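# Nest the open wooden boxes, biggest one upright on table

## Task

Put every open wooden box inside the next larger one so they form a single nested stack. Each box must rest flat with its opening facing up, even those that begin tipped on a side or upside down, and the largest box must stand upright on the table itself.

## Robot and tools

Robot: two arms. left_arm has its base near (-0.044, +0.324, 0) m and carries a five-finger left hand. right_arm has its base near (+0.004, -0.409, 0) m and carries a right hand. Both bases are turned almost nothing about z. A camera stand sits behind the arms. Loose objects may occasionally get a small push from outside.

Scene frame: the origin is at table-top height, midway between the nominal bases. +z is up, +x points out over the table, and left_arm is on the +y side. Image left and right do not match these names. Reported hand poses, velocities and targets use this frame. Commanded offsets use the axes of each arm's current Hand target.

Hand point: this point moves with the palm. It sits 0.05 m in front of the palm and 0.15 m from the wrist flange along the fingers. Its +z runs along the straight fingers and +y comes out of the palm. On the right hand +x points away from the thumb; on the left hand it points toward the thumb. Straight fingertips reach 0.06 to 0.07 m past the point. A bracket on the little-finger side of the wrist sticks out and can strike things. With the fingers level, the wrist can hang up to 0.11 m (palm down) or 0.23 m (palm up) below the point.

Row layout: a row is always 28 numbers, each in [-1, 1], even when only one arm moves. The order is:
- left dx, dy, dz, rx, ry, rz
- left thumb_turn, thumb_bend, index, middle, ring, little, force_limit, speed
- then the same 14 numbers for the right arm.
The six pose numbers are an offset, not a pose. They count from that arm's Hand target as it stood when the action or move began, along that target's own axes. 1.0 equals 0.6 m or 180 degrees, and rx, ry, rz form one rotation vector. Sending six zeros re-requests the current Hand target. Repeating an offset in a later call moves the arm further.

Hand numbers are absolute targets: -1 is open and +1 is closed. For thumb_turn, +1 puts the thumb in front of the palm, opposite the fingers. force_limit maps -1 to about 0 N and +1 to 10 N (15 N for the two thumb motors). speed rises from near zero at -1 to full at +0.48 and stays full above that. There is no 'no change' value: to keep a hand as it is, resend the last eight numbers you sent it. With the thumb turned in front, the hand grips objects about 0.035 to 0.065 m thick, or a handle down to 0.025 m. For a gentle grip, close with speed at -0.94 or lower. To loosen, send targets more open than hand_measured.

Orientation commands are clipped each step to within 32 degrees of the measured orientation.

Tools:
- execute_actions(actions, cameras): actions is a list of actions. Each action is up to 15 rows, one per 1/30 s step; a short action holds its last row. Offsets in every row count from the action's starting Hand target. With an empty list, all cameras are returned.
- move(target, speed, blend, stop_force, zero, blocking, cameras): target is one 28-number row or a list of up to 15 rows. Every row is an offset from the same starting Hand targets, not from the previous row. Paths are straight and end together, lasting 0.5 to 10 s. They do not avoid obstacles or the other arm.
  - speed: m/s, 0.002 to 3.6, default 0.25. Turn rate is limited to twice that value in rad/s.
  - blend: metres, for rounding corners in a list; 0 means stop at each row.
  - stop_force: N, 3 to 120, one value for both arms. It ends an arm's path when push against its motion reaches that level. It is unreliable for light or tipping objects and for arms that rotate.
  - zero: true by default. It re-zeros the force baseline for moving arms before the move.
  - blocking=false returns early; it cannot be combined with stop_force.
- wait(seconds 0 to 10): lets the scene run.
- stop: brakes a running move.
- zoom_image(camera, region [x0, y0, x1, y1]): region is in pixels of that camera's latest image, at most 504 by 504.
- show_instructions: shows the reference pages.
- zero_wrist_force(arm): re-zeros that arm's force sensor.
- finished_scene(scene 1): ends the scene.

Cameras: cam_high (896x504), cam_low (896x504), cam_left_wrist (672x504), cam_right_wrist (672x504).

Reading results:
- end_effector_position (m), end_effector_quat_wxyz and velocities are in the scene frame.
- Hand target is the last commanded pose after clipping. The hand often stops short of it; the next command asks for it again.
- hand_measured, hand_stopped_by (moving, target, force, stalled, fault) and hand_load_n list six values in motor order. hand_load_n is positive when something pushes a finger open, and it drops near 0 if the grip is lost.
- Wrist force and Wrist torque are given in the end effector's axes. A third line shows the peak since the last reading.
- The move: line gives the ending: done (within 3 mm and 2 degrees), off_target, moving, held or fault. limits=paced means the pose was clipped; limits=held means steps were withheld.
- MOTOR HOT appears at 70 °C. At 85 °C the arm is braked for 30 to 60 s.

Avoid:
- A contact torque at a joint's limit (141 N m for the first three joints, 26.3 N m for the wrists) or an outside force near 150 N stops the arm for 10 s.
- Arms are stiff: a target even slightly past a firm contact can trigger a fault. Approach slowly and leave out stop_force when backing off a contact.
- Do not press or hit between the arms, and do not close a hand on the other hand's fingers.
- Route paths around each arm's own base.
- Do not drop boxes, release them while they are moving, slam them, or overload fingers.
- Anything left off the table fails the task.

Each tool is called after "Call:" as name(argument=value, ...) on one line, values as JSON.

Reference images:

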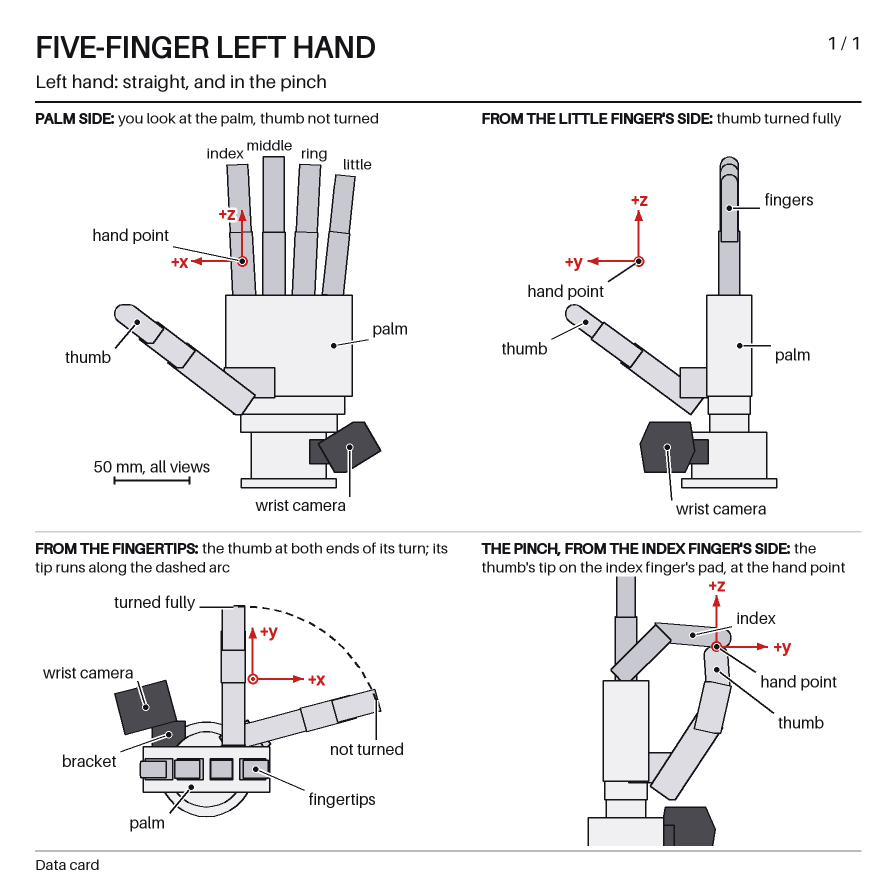

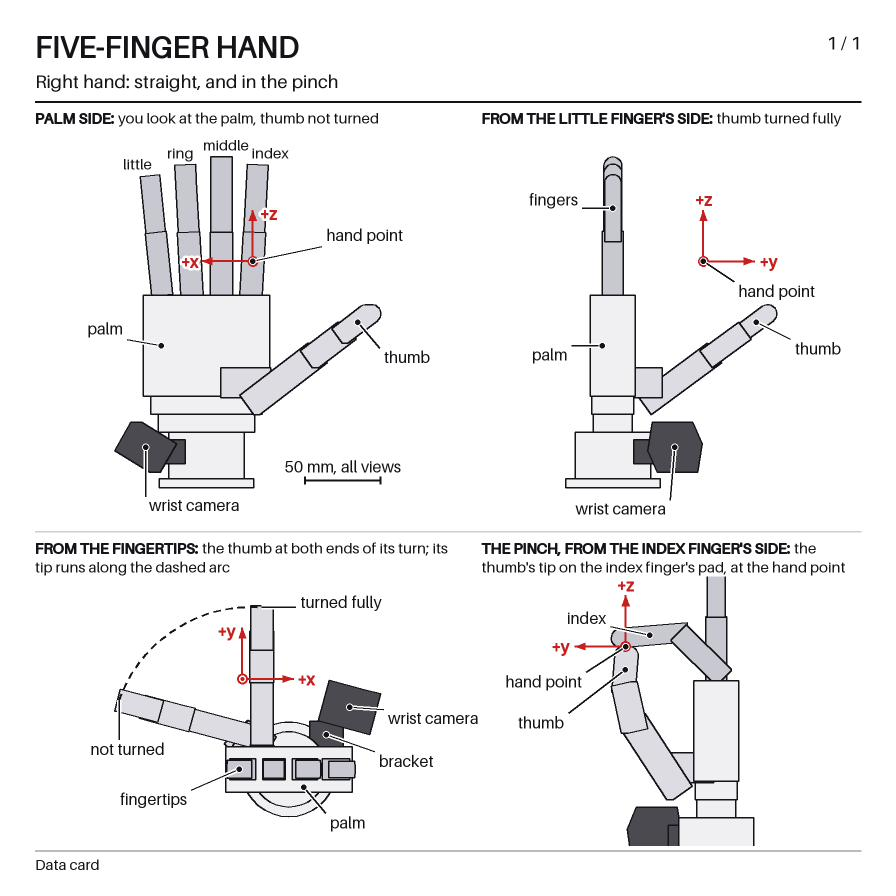

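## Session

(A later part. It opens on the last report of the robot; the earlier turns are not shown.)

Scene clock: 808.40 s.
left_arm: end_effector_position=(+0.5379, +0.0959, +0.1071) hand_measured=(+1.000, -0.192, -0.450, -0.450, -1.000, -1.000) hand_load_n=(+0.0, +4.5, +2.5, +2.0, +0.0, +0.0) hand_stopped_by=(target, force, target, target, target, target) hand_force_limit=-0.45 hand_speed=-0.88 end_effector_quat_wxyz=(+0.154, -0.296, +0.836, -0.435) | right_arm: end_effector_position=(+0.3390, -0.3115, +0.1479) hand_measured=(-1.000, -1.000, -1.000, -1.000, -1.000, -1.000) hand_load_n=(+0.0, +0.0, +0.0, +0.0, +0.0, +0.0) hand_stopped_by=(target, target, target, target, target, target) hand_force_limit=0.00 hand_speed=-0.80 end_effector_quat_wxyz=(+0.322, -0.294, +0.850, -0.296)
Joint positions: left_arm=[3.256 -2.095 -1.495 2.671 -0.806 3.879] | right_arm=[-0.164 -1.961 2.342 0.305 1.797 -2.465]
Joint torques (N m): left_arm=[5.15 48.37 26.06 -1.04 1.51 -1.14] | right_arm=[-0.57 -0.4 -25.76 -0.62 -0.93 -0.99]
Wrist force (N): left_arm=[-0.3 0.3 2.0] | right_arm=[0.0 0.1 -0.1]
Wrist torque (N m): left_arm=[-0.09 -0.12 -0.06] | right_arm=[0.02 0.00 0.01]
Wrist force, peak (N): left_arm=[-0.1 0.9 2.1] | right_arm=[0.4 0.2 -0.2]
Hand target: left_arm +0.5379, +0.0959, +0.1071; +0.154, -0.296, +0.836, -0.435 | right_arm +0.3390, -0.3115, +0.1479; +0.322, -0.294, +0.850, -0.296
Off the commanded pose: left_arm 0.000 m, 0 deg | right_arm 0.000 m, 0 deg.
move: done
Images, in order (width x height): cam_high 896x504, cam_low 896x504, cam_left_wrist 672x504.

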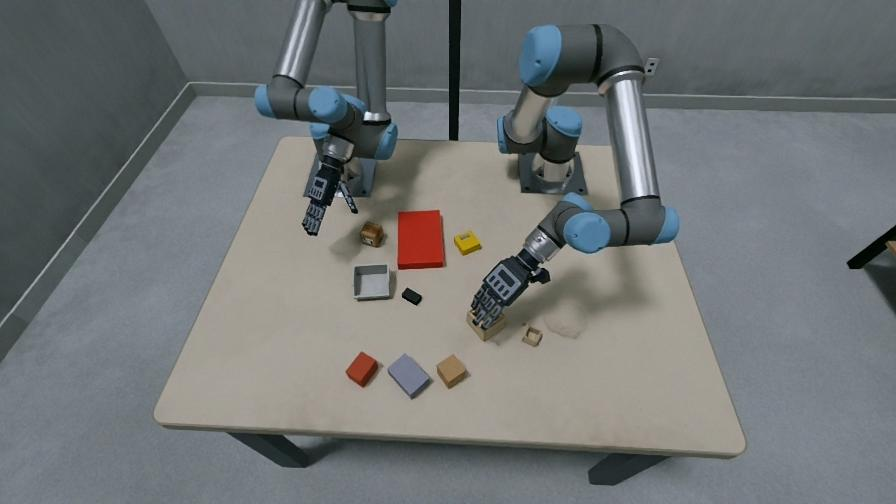

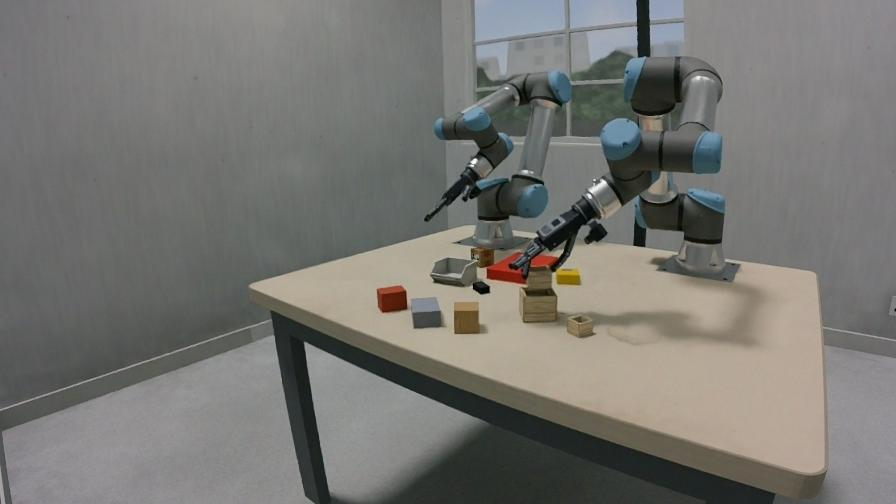

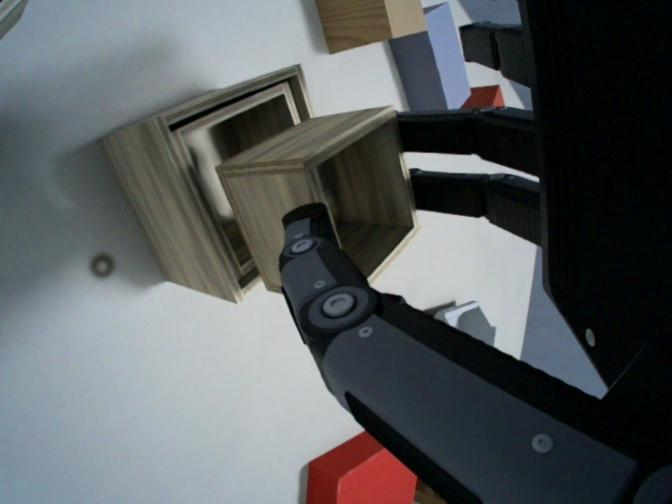

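Call:
move(target=[-0.0192,0.0034,0.0068,0,-0.0046,-0.0032,1,0.1,-0.45,-0.45,-1,-1,-0.45,-0.88,0,0,0,0,0,0,-1,-1,-1,-1,-1,-1,0.0,-0.8], speed=0.05, stop_force=4, cameras=["cam_high","cam_low","cam_left_wrist"])

Call:
zoom_image(camera="cam_low", region=[515, 265, 565, 305])

Call:
zoom_image(camera="cam_high", region=[460, 290, 510, 340])

Call:
zoom_image(camera="cam_left_wrist", region=[80, 60, 430, 310])

Scene clock: 831.10 s.
left_arm: end_effector_position=(+0.5482, +0.1014, +0.1031) hand_measured=(+1.000, -0.192, -0.450, -0.450, -1.000, -1.000) hand_load_n=(+0.0, +4.5, +2.5, +2.0, +0.0, +0.0) hand_stopped_by=(target, force, target, target, target, target) hand_force_limit=-0.45 hand_speed=-0.88 end_effector_quat_wxyz=(+0.158, -0.303, +0.834, -0.434) | right_arm: end_effector_position=(+0.3390, -0.3115, +0.1479) hand_measured=(-1.000, -1.000, -1.000, -1.000, -1.000, -1.000) hand_load_n=(+0.0, +0.0, +0.0, +0.0, +0.0, +0.0) hand_stopped_by=(target, target, target, target, target, target) hand_force_limit=0.00 hand_speed=-0.80 end_effector_quat_wxyz=(+0.322, -0.294, +0.850, -0.296)
Joint positions: left_arm=[3.263 -2.113 -1.476 2.678 -0.813 3.866] | right_arm=[-0.164 -1.961 2.342 0.305 1.797 -2.465]
Joint torques (N m): left_arm=[-6.73 49.13 5.81 -2.73 2.04 1.08] | right_arm=[-0.37 0.52 -25.99 -0.71 -0.77 -0.99]
Wrist force (N): left_arm=[-0.3 0.2 1.7] | right_arm=[-0.1 0.1 0.2]
Wrist torque (N m): left_arm=[-0.09 -0.14 0.05] | right_arm=[0.01 0.01 0.01]
Wrist force, peak (N): left_arm=[-0.2 0.4 2.0] | right_arm=[0.1 0.0 -0.5]
Hand target: left_arm +0.5482, +0.1014, +0.1031; +0.158, -0.303, +0.834, -0.434 | right_arm +0.3390, -0.3115, +0.1479; +0.322, -0.294, +0.850, -0.296
Off the commanded pose: left_arm 0.000 m, 0 deg | right_arm 0.000 m, 0 deg.
move: done
Images, in order (width x height): cam_high 896x504, cam_low 896x504, cam_left_wrist 672x504.

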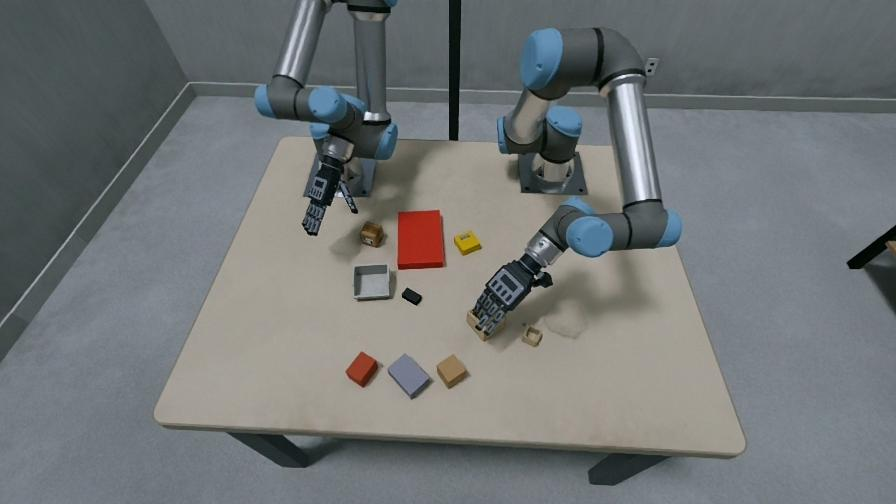

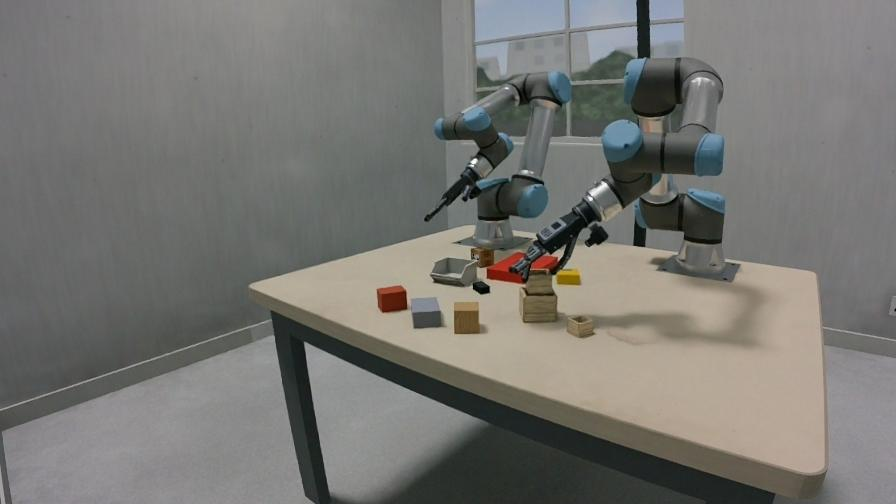

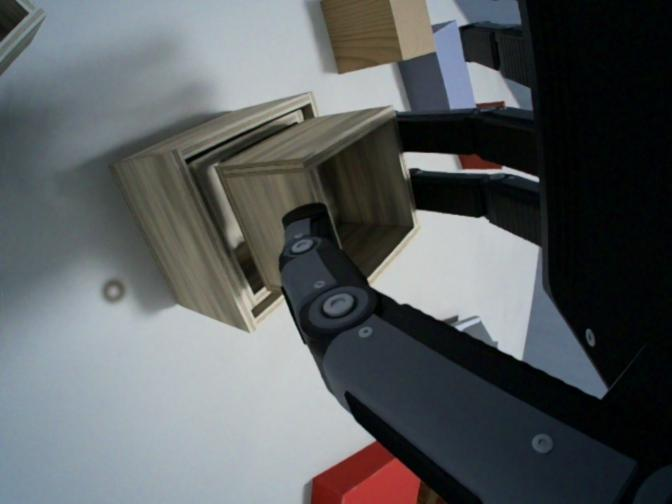

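Scaled by 10.080 from the camera's 896x504 image, which has a finer 1280x720 frame.

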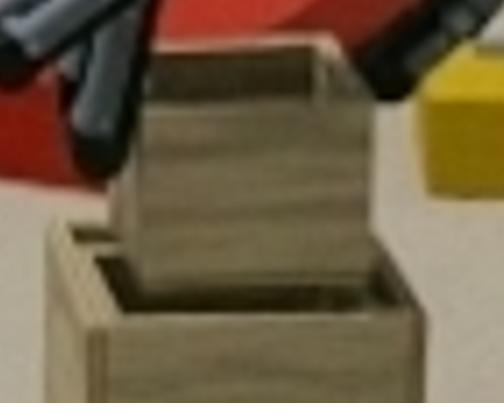

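Scaled by 10.080 from the camera's 896x504 image, which has a finer 1280x720 frame.

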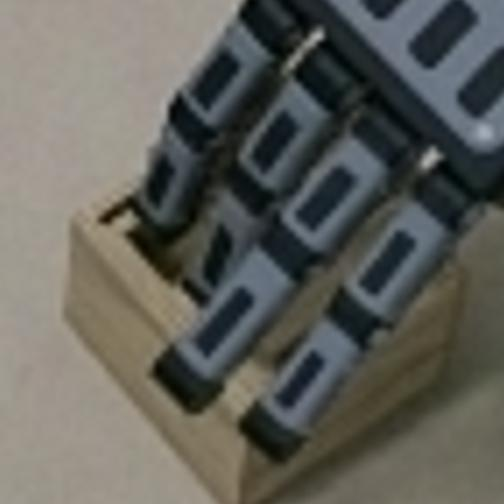

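Scaled by 1.440 from the camera's 672x504 image, which has a finer 960x720 frame.

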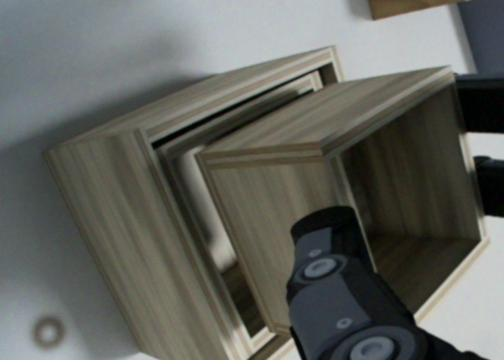

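Call:
move(target=[0,0.0246,0.0172,0,0,0,1,0.1,-0.45,-0.45,-1,-1,-0.45,-0.88,0,0,0,0,0,0,-1,-1,-1,-1,-1,-1,0.0,-0.8], speed=0.015, stop_force=3, cameras=["cam_low","cam_left_wrist"])

Call:
zoom_image(camera="cam_low", region=[515, 265, 565, 305])

Call:
zoom_image(camera="cam_left_wrist", region=[80, 60, 430, 310])

Scene clock: 843.77 s.
left_arm: end_effector_position=(+0.5482, +0.1014, +0.0927) hand_measured=(+1.000, -0.192, -0.450, -0.450, -1.000, -1.000) hand_load_n=(+1.0, +4.5, +1.0, +3.5, +0.0, +0.0) hand_stopped_by=(target, force, target, target, target, target) hand_force_limit=-0.45 hand_speed=-0.88 end_effector_quat_wxyz=(+0.158, -0.303, +0.834, -0.434) | right_arm: end_effector_position=(+0.3390, -0.3115, +0.1479) hand_measured=(-1.000, -1.000, -1.000, -1.000, -1.000, -1.000) hand_load_n=(+0.0, +0.0, +0.0, +0.0, +0.0, +0.0) hand_stopped_by=(target, target, target, target, target, target) hand_force_limit=0.00 hand_speed=-0.80 end_effector_quat_wxyz=(+0.322, -0.294, +0.850, -0.296)
Joint positions: left_arm=[3.263 -2.124 -1.488 2.701 -0.813 3.866] | right_arm=[-0.164 -1.961 2.342 0.305 1.797 -2.465]
Joint torques (N m): left_arm=[-5.54 49.43 25.53 -0.52 2.08 0.94] | right_arm=[0.01 -0.49 -26.68 -0.74 -0.8 -0.93]
Wrist force (N): left_arm=[-0.2 0.2 1.7] | right_arm=[-0.1 0.1 -0.1]
Wrist torque (N m): left_arm=[-0.08 -0.15 0.06] | right_arm=[0.01 0.01 0.00]
Wrist force, peak (N): left_arm=[1.0 -2.5 -0.8] | right_arm=[0.0 0.0 -0.5]
Hand target: left_arm +0.5482, +0.1014, +0.0927; +0.158, -0.303, +0.834, -0.434 (not the last commanded pose) | right_arm +0.3390, -0.3115, +0.1479; +0.322, -0.294, +0.850, -0.296
Off the commanded pose: left_arm 0.008 m, 0 deg | right_arm 0.000 m, 0 deg.
move: contact (left_arm)
Images, in order (width x height): cam_low 896x504, cam_left_wrist 672x504.

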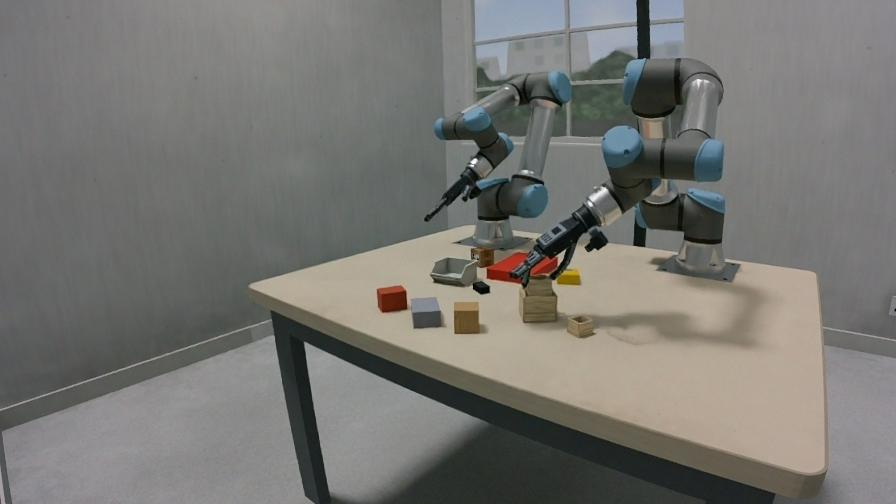

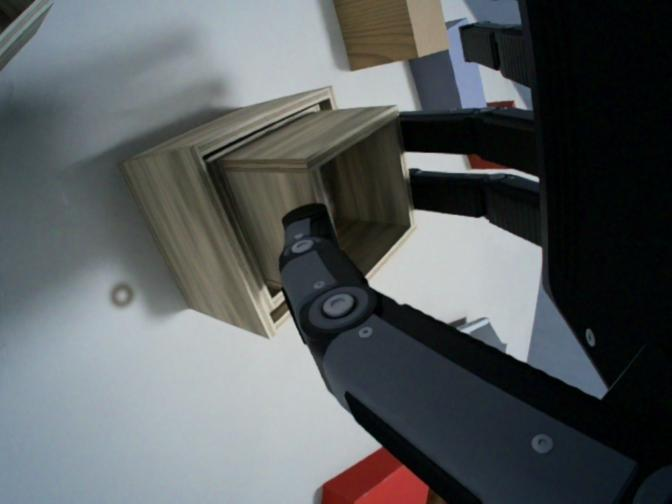

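Scaled by 10.080 from the camera's 896x504 image, which has a finer 1280x720 frame.

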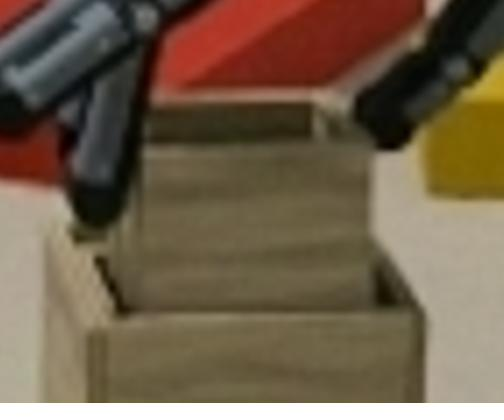

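Scaled by 1.440 from the camera's 672x504 image, which has a finer 960x720 frame.

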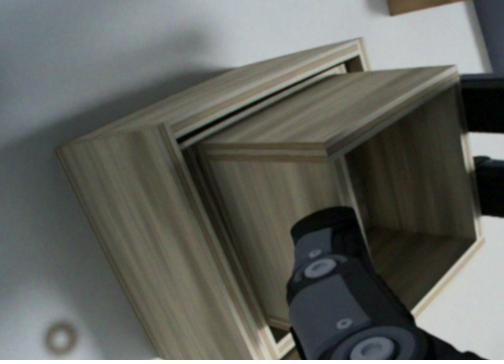

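Call:
move(target=[0.0025,0,0,0,0,0,1,0.1,-0.45,-0.45,-1,-1,-0.45,-0.88,0,0,0,0,0,0,-1,-1,-1,-1,-1,-1,0.0,-0.8], speed=0.03)

Call:
move(target=[0,0.0164,0.0115,0,0,0,1,0.1,-0.45,-0.45,-1,-1,-0.45,-0.88,0,0,0,0,0,0,-1,-1,-1,-1,-1,-1,0.0,-0.8], speed=0.012, stop_force=3, cameras=["cam_low","cam_left_wrist"])

Call:
zoom_image(camera="cam_left_wrist", region=[80, 60, 430, 310])

Scene clock: 853.73 s.
left_arm: end_effector_position=(+0.5471, +0.1004, +0.0927) hand_measured=(+1.000, -0.192, -0.450, -0.450, -1.000, -1.000) hand_load_n=(+1.0, +4.5, +1.0, +3.5, +0.0, +0.0) hand_stopped_by=(target, force, target, target, target, target) hand_force_limit=-0.45 hand_speed=-0.88 end_effector_quat_wxyz=(+0.158, -0.303, +0.834, -0.434) | right_arm: end_effector_position=(+0.3390, -0.3115, +0.1479) hand_measured=(-1.000, -1.000, -1.000, -1.000, -1.000, -1.000) hand_load_n=(+0.0, +0.0, +0.0, +0.0, +0.0, +0.0) hand_stopped_by=(target, target, target, target, target, target) hand_force_limit=0.00 hand_speed=-0.80 end_effector_quat_wxyz=(+0.322, -0.294, +0.850, -0.296)
Joint positions: left_arm=[3.261 -2.121 -1.491 2.703 -0.814 3.864] | right_arm=[-0.164 -1.961 2.342 0.305 1.797 -2.465]
Joint torques (N m): left_arm=[-4.47 45.49 9.02 -0.18 -1.49 -1.08] | right_arm=[-0.37 0.35 -26.4 -0.81 -0.83 -0.84]
Wrist force (N): left_arm=[-0.3 0.3 1.8] | right_arm=[-0.2 0.1 0.0]
Wrist torque (N m): left_arm=[-0.06 -0.13 0.05] | right_arm=[0.01 0.02 0.00]
Wrist force, peak (N): left_arm=[-0.4 0.3 2.0] | right_arm=[-0.3 -0.1 -0.5]
Hand target: left_arm +0.5471, +0.1005, +0.0927; +0.158, -0.303, +0.834, -0.434 | right_arm +0.3390, -0.3115, +0.1479; +0.322, -0.294, +0.850, -0.296
Off the commanded pose: left_arm 0.000 m, 0 deg | right_arm 0.000 m, 0 deg.
move: done

Scene clock: 854.90 s.
left_arm: end_effector_position=(+0.5471, +0.1005, +0.0914) hand_measured=(+1.000, -0.192, -0.450, -0.450, -1.000, -1.000) hand_load_n=(+1.0, +4.0, +0.0, +3.5, +0.0, +0.0) hand_stopped_by=(target, force, target, target, target, target) hand_force_limit=-0.45 hand_speed=-0.88 end_effector_quat_wxyz=(+0.158, -0.303, +0.834, -0.434) | right_arm: end_effector_position=(+0.3390, -0.3115, +0.1479) hand_measured=(-1.000, -1.000, -1.000, -1.000, -1.000, -1.000) hand_load_n=(-0.5, +0.0, +0.0, +0.0, +0.0, +0.0) hand_stopped_by=(target, target, target, target, target, target) hand_force_limit=0.00 hand_speed=-0.80 end_effector_quat_wxyz=(+0.322, -0.294, +0.850, -0.296)
Joint positions: left_arm=[3.261 -2.123 -1.493 2.707 -0.814 3.864] | right_arm=[-0.164 -1.961 2.342 0.305 1.797 -2.465]
Joint torques (N m): left_arm=[-3.58 48.71 26.01 -1.17 -1.28 -0.55] | right_arm=[-0.25 -0.03 -25.71 -0.69 -0.87 -0.9]
Wrist force (N): left_arm=[-0.2 0.3 1.9] | right_arm=[0.1 0.0 0.0]
Wrist torque (N m): left_arm=[-0.07 -0.14 0.06] | right_arm=[0.01 -0.01 0.02]
Wrist force, peak (N): left_arm=[1.1 -3.0 -0.2] | right_arm=[0.0 -0.2 -0.4]
Hand target: left_arm +0.5471, +0.1005, +0.0914; +0.158, -0.303, +0.834, -0.434 (not the last commanded pose) | right_arm +0.3390, -0.3115, +0.1479; +0.322, -0.294, +0.850, -0.296
Off the commanded pose: left_arm 0.011 m, 0 deg | right_arm 0.000 m, 0 deg.
move: contact (left_arm)
Images, in order (width x height): cam_low 896x504, cam_left_wrist 672x504.

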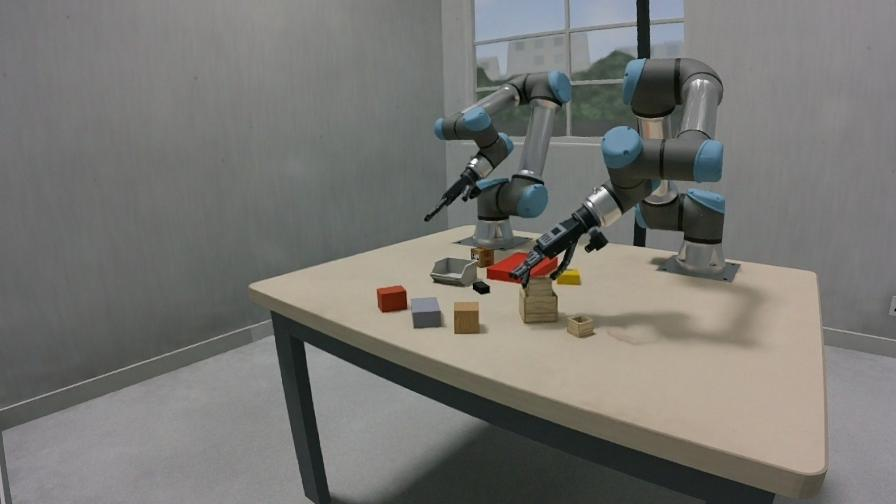

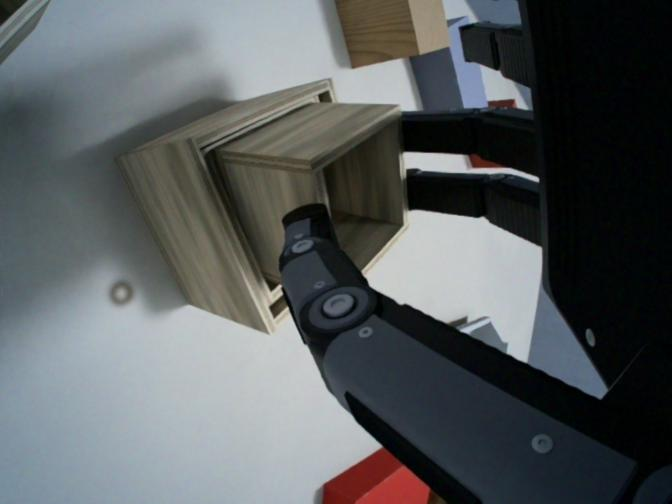

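Scaled by 1.440 from the camera's 672x504 image, which has a finer 960x720 frame.

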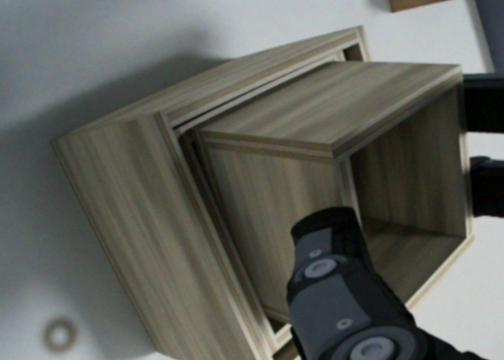

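Call:
zoom_image(camera="cam_low", region=[515, 265, 565, 305])

Call:
zoom_image(camera="cam_left_wrist", region=[110, 70, 290, 200])

Call:
zoom_image(camera="cam_left_wrist", region=[180, 200, 340, 340])

Scaled by 10.080 from the camera's 896x504 image, which has a finer 1280x720 frame.

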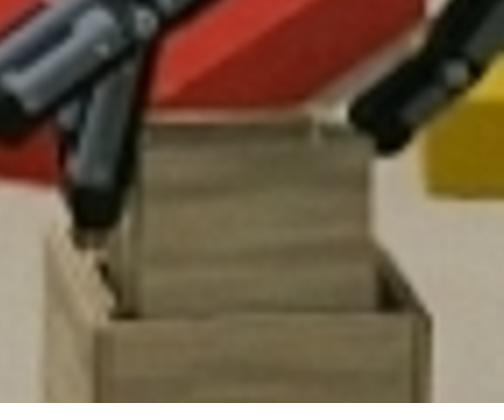

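Scaled by 2.800 from the camera's 672x504 image, which has a finer 960x720 frame.

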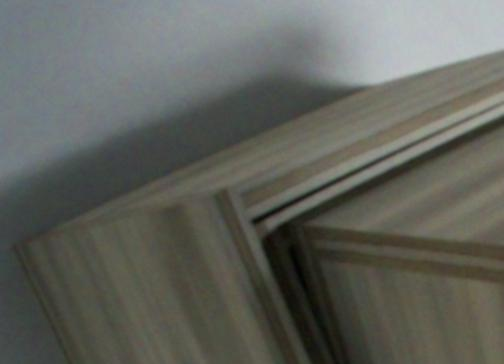

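Scaled by 3.150 from the camera's 672x504 image, which has a finer 960x720 frame.

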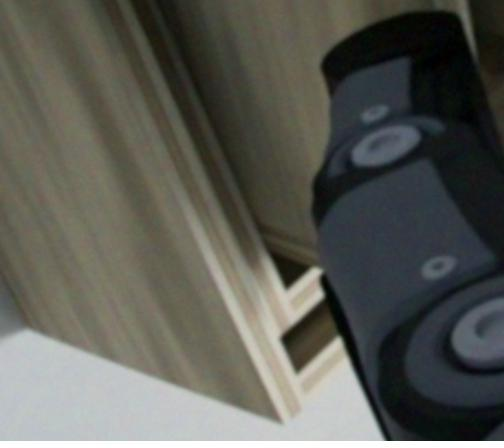

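Call:
move(target=[0,-0.0205,-0.0144,0,0,0,1,0.1,-0.45,-0.45,-1,-1,-0.45,-0.88,0,0,0,0,0,0,-1,-1,-1,-1,-1,-1,0.0,-0.8], speed=0.04, cameras=["cam_low","cam_left_wrist"])

Call:
zoom_image(camera="cam_low", region=[515, 265, 565, 305])

Call:
zoom_image(camera="cam_left_wrist", region=[110, 70, 430, 310])

Scene clock: 886.00 s.
left_arm: end_effector_position=(+0.5472, +0.1005, +0.1067) hand_measured=(+1.000, -0.192, -0.450, -0.450, -1.000, -1.000) hand_load_n=(+1.0, +4.0, +0.0, +3.5, +0.0, +0.0) hand_stopped_by=(target, force, target, target, target, target) hand_force_limit=-0.45 hand_speed=-0.88 end_effector_quat_wxyz=(+0.158, -0.303, +0.834, -0.434) end_effector_velocity=(+0.001, +0.001, -0.001) end_effector_angular_velocity=(+0.002, -0.004, +0.002) | right_arm: end_effector_position=(+0.3390, -0.3115, +0.1479) hand_measured=(-1.000, -1.000, -1.000, -1.000, -1.000, -1.000) hand_load_n=(+0.0, +0.0, +0.0, +0.0, +0.0, +0.0) hand_stopped_by=(target, target, target, target, target, target) hand_force_limit=0.00 hand_speed=-0.80 end_effector_quat_wxyz=(+0.322, -0.294, +0.850, -0.296)
Joint positions: left_arm=[3.261 -2.107 -1.476 2.673 -0.814 3.864] | right_arm=[-0.164 -1.961 2.342 0.305 1.797 -2.465]
Joint velocities: left_arm=[0 0 -0.001 0.005 -0.002 0] | right_arm=[within noise]
Joint torques (N m): left_arm=[3.96 28.06 8.95 0.08 -0.29 -0.39] | right_arm=[-0.7 1.08 -26.04 -0.7 -0.9 -0.8]
Wrist force (N): left_arm=[-0.4 0.4 1.9] | right_arm=[0.1 0.1 0.0]
Wrist torque (N m): left_arm=[-0.06 -0.11 0.04] | right_arm=[0.02 -0.02 0.02]
Wrist force, peak (N): left_arm=[-0.2 0.7 2.1] | right_arm=[0.0 0.2 -0.5]
Hand target: left_arm +0.5471, +0.1005, +0.1064; +0.158, -0.303, +0.834, -0.434 | right_arm +0.3390, -0.3115, +0.1479; +0.322, -0.294, +0.850, -0.296
Off the commanded pose: left_arm 0.000 m, 0 deg | right_arm 0.000 m, 0 deg.
move: done
Images, in order (width x height): cam_low 896x504, cam_left_wrist 672x504.

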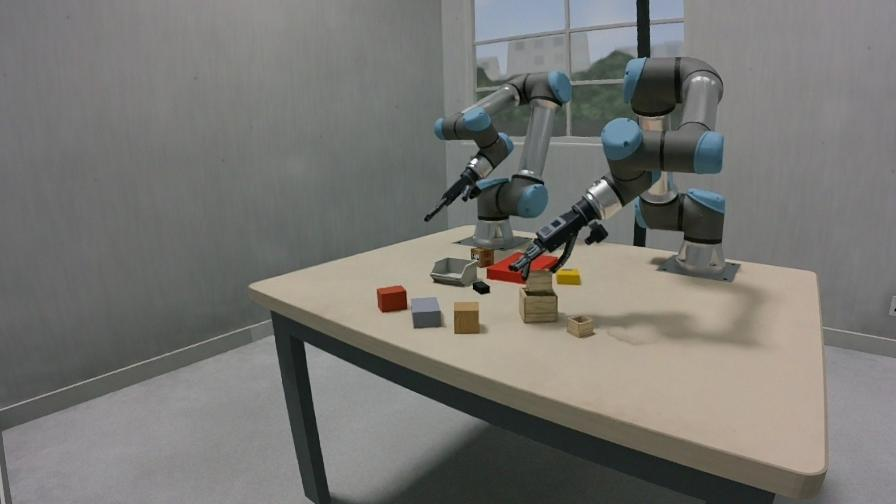

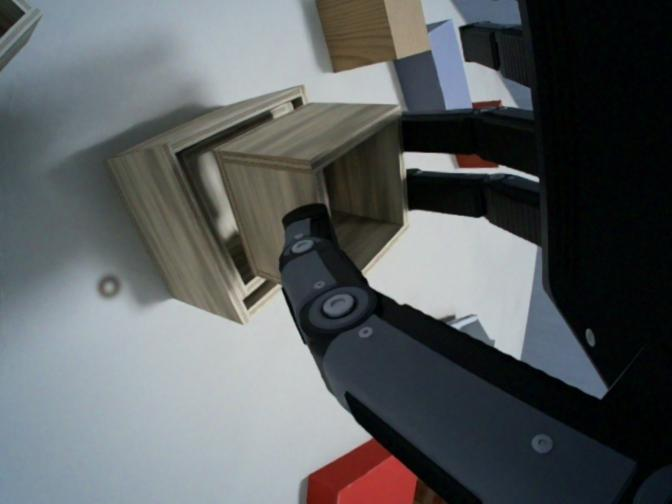

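Scaled by 10.080 from the camera's 896x504 image, which has a finer 1280x720 frame.

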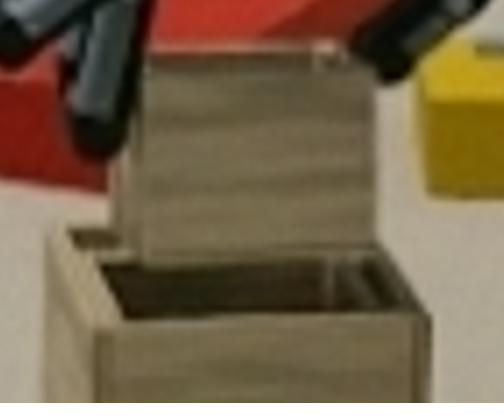

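Scaled by 1.575 from the camera's 672x504 image, which has a finer 960x720 frame.

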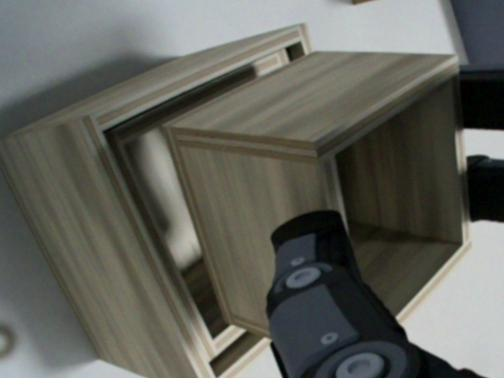

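Call:
move(target=[0.0033,0,0,0,0.0446,-0.0637,1,0.1,-0.45,-0.45,-1,-1,-0.45,-0.88,0,0,0,0,0,0,-1,-1,-1,-1,-1,-1,0.0,-0.8], speed=0.1, cameras=["cam_low","cam_left_wrist"])

Call:
zoom_image(camera="cam_low", region=[515, 265, 565, 305])

Call:
zoom_image(camera="cam_left_wrist", region=[80, 60, 430, 310])

Scene clock: 897.33 s.
left_arm: end_effector_position=(+0.5457, +0.0993, +0.1064) hand_measured=(+1.000, -0.192, -0.450, -0.450, -1.000, -1.000) hand_load_n=(+1.0, +4.0, +0.0, +4.0, +0.0, +0.0) hand_stopped_by=(target, force, target, target, target, target) hand_force_limit=-0.45 hand_speed=-0.88 end_effector_quat_wxyz=(+0.055, -0.354, +0.808, -0.468) end_effector_velocity=(+0.000, +0.000, -0.001) end_effector_angular_velocity=(+0.005, -0.004, +0.000) | right_arm: end_effector_position=(+0.3390, -0.3115, +0.1479) hand_measured=(-1.000, -1.000, -1.000, -1.000, -1.000, -1.000) hand_load_n=(+0.0, +0.0, +0.0, +0.0, +0.0, +0.0) hand_stopped_by=(target, target, target, target, target, target) hand_force_limit=0.00 hand_speed=-0.80 end_effector_quat_wxyz=(+0.322, -0.294, +0.850, -0.296)
Joint positions: left_arm=[3.307 -2.223 -1.361 2.501 -0.681 3.817] | right_arm=[-0.164 -1.961 2.342 0.305 1.797 -2.465]
Joint velocities: left_arm=[-0.001 0.002 -0.003 0.005 -0.004 0.001] | right_arm=[within noise]
Joint torques (N m): left_arm=[-6.67 51.86 5.15 -0.03 -1.26 1.04] | right_arm=[-0.73 0.58 -25.61 -0.81 -0.86 -0.75]
Wrist force (N): left_arm=[-0.8 0.4 1.8] | right_arm=[-0.1 -0.1 -0.1]
Wrist torque (N m): left_arm=[-0.02 -0.12 0.01] | right_arm=[0.00 0.02 0.00]
Wrist force, peak (N): left_arm=[-0.6 0.4 2.0] | right_arm=[0.1 0.0 -0.5]
Hand target: left_arm +0.5456, +0.0992, +0.1064; +0.055, -0.354, +0.808, -0.468 | right_arm +0.3390, -0.3115, +0.1479; +0.322, -0.294, +0.850, -0.296
Off the commanded pose: left_arm 0.000 m, 0 deg | right_arm 0.000 m, 0 deg.
move: done
Images, in order (width x height): cam_low 896x504, cam_left_wrist 672x504.

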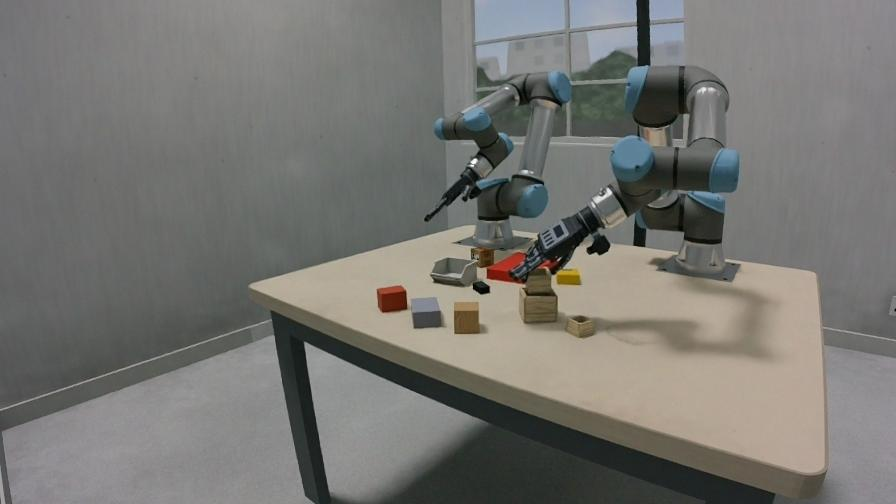

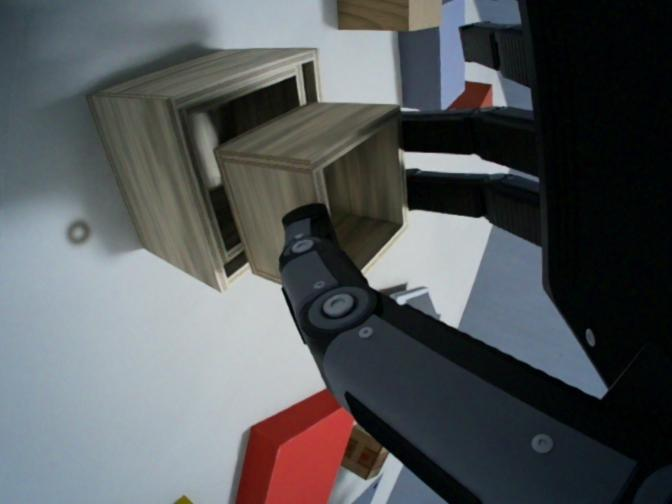

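Scaled by 10.080 from the camera's 896x504 image, which has a finer 1280x720 frame.

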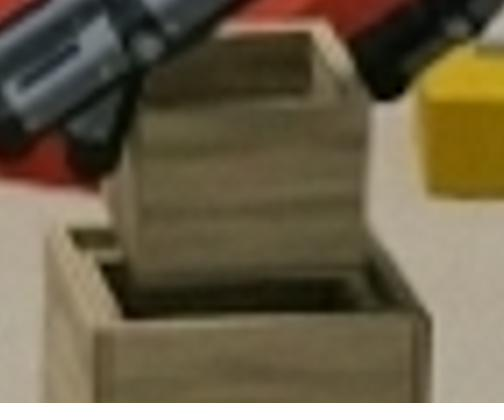

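Scaled by 1.440 from the camera's 672x504 image, which has a finer 960x720 frame.

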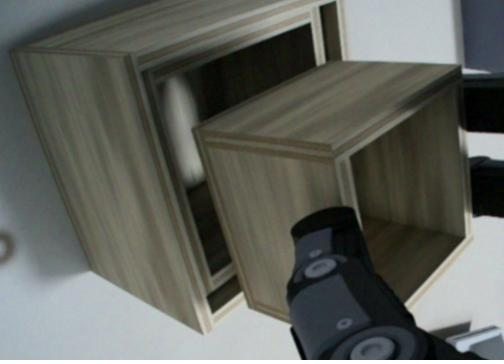

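Call:
zoom_image(camera="cam_low", region=[522, 264, 556, 300])

Call:
zoom_image(camera="cam_left_wrist", region=[90, 50, 270, 180])

Call:
zoom_image(camera="cam_left_wrist", region=[130, 170, 310, 300])

Scaled by 14.000 from the camera's 896x504 image, which has a finer 1280x720 frame.

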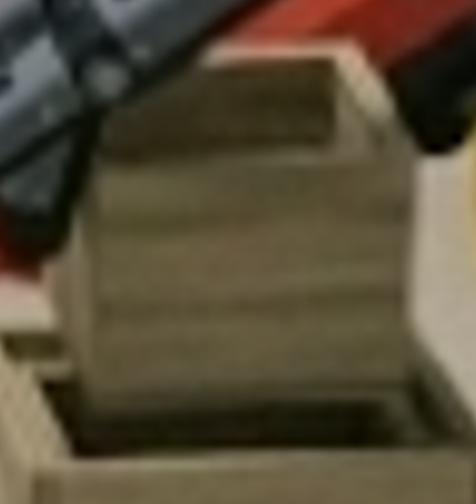

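Scaled by 2.800 from the camera's 672x504 image, which has a finer 960x720 frame.

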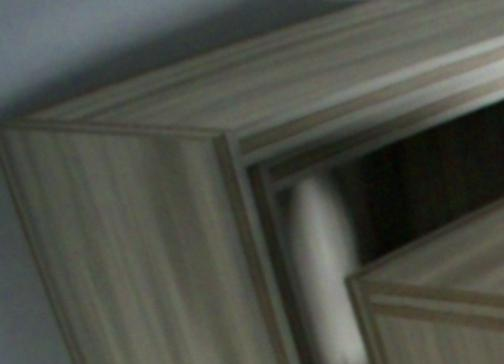

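Scaled by 2.800 from the camera's 672x504 image, which has a finer 960x720 frame.

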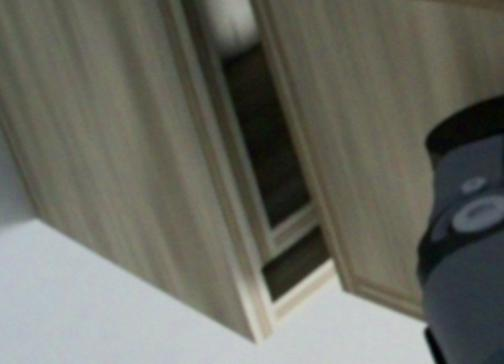

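Call:
move(target=[0.0074,0.0030,-0.0011,0.0034,-0.0206,0.0059,1,0.1,-0.45,-0.45,-1,-1,-0.45,-0.88,0,0,0,0,0,0,-1,-1,-1,-1,-1,-1,0.0,-0.8], speed=0.05, cameras=["cam_low","cam_left_wrist"])

Call:
zoom_image(camera="cam_low", region=[515, 265, 565, 305])

Call:
zoom_image(camera="cam_left_wrist", region=[80, 50, 430, 300])

Scene clock: 936.93 s.
left_arm: end_effector_position=(+0.5410, +0.0974, +0.1064) hand_measured=(+1.000, -0.192, -0.450, -0.450, -1.000, -1.000) hand_load_n=(+1.0, +4.5, +0.0, +3.5, +0.0, +0.0) hand_stopped_by=(target, force, target, target, target, target) hand_force_limit=-0.45 hand_speed=-0.88 end_effector_quat_wxyz=(+0.088, -0.361, +0.807, -0.460) | right_arm: end_effector_position=(+0.3390, -0.3115, +0.1479) hand_measured=(-1.000, -1.000, -1.000, -1.000, -1.000, -1.000) hand_load_n=(+0.0, +0.0, +0.0, +0.0, +0.0, +0.0) hand_stopped_by=(target, target, target, target, target, target) hand_force_limit=0.00 hand_speed=-0.80 end_effector_quat_wxyz=(+0.322, -0.294, +0.850, -0.296)
Joint positions: left_arm=[3.292 -2.16 -1.435 2.6 -0.734 3.762] | right_arm=[-0.164 -1.961 2.342 0.305 1.797 -2.465]
Joint torques (N m): left_arm=[4.78 27.16 26.36 -3.02 3.21 1.05] | right_arm=[-1.03 -0.41 -26.13 -0.74 -0.66 -0.95]
Wrist force (N): left_arm=[-0.5 0.6 1.7] | right_arm=[0.0 -0.1 -0.1]
Wrist torque (N m): left_arm=[0.00 -0.16 0.02] | right_arm=[-0.01 0.01 0.01]
Wrist force, peak (N): left_arm=[-0.7 0.8 1.9] | right_arm=[0.3 0.0 -0.5]
Hand target: left_arm +0.5411, +0.0975, +0.1064; +0.088, -0.361, +0.807, -0.460 | right_arm +0.3390, -0.3115, +0.1479; +0.322, -0.294, +0.850, -0.296
Off the commanded pose: left_arm 0.000 m, 0 deg | right_arm 0.000 m, 0 deg.
move: done
Images, in order (width x height): cam_low 896x504, cam_left_wrist 672x504.

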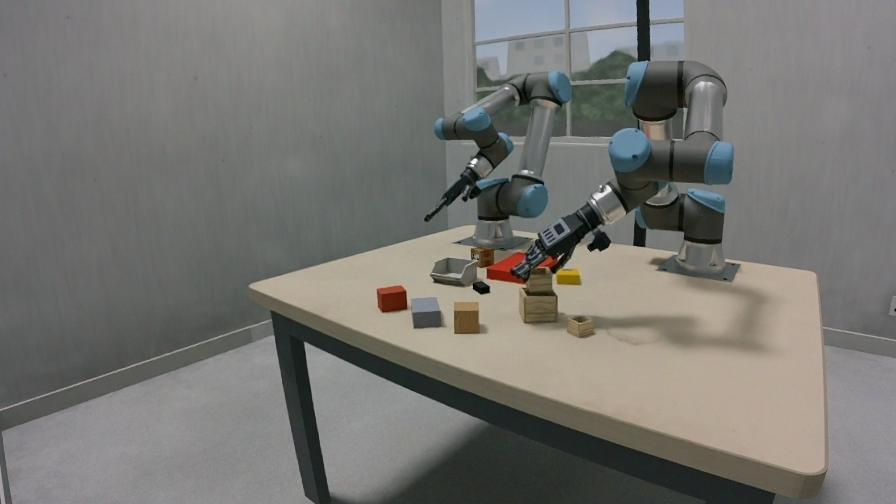

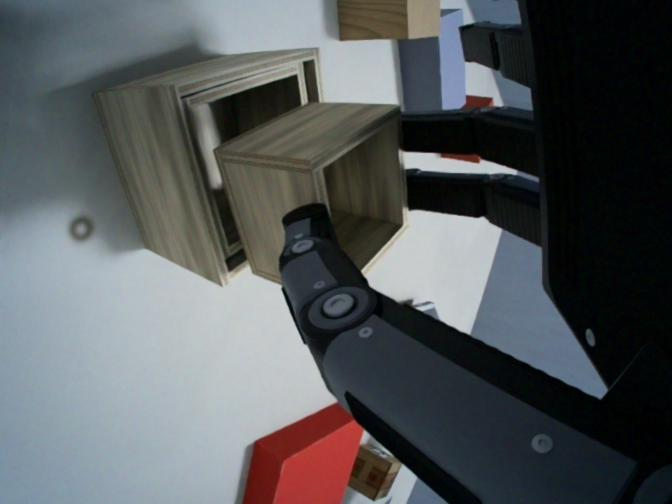

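Scaled by 10.080 from the camera's 896x504 image, which has a finer 1280x720 frame.

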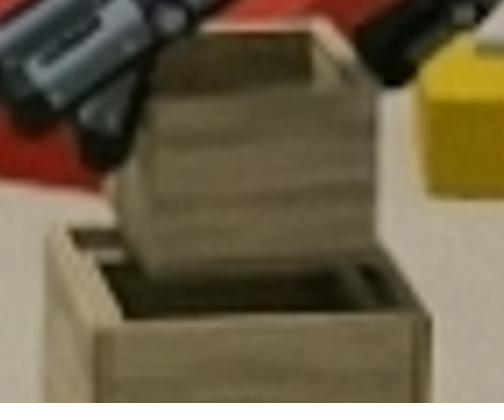

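Scaled by 1.440 from the camera's 672x504 image, which has a finer 960x720 frame.

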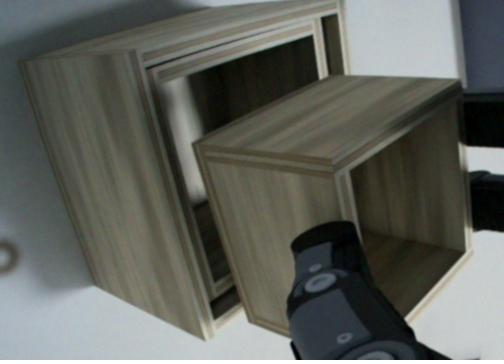

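Call:
zoom_image(camera="cam_low", region=[522, 264, 556, 300])

Call:
zoom_image(camera="cam_low", region=[518, 290, 560, 325])

Scaled by 14.000 from the camera's 896x504 image, which has a finer 1280x720 frame.

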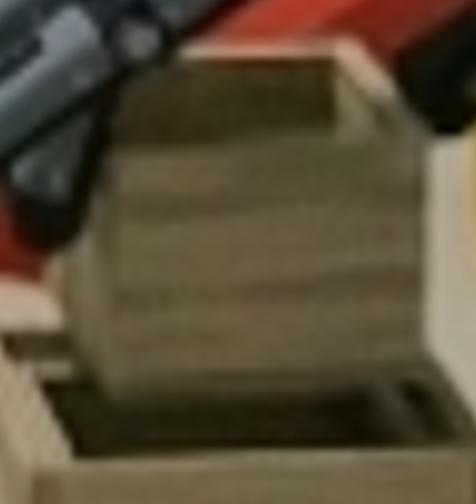

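Scaled by 12.000 from the camera's 896x504 image, which has a finer 1280x720 frame.

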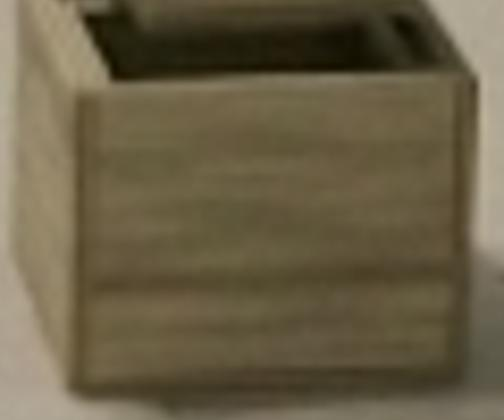

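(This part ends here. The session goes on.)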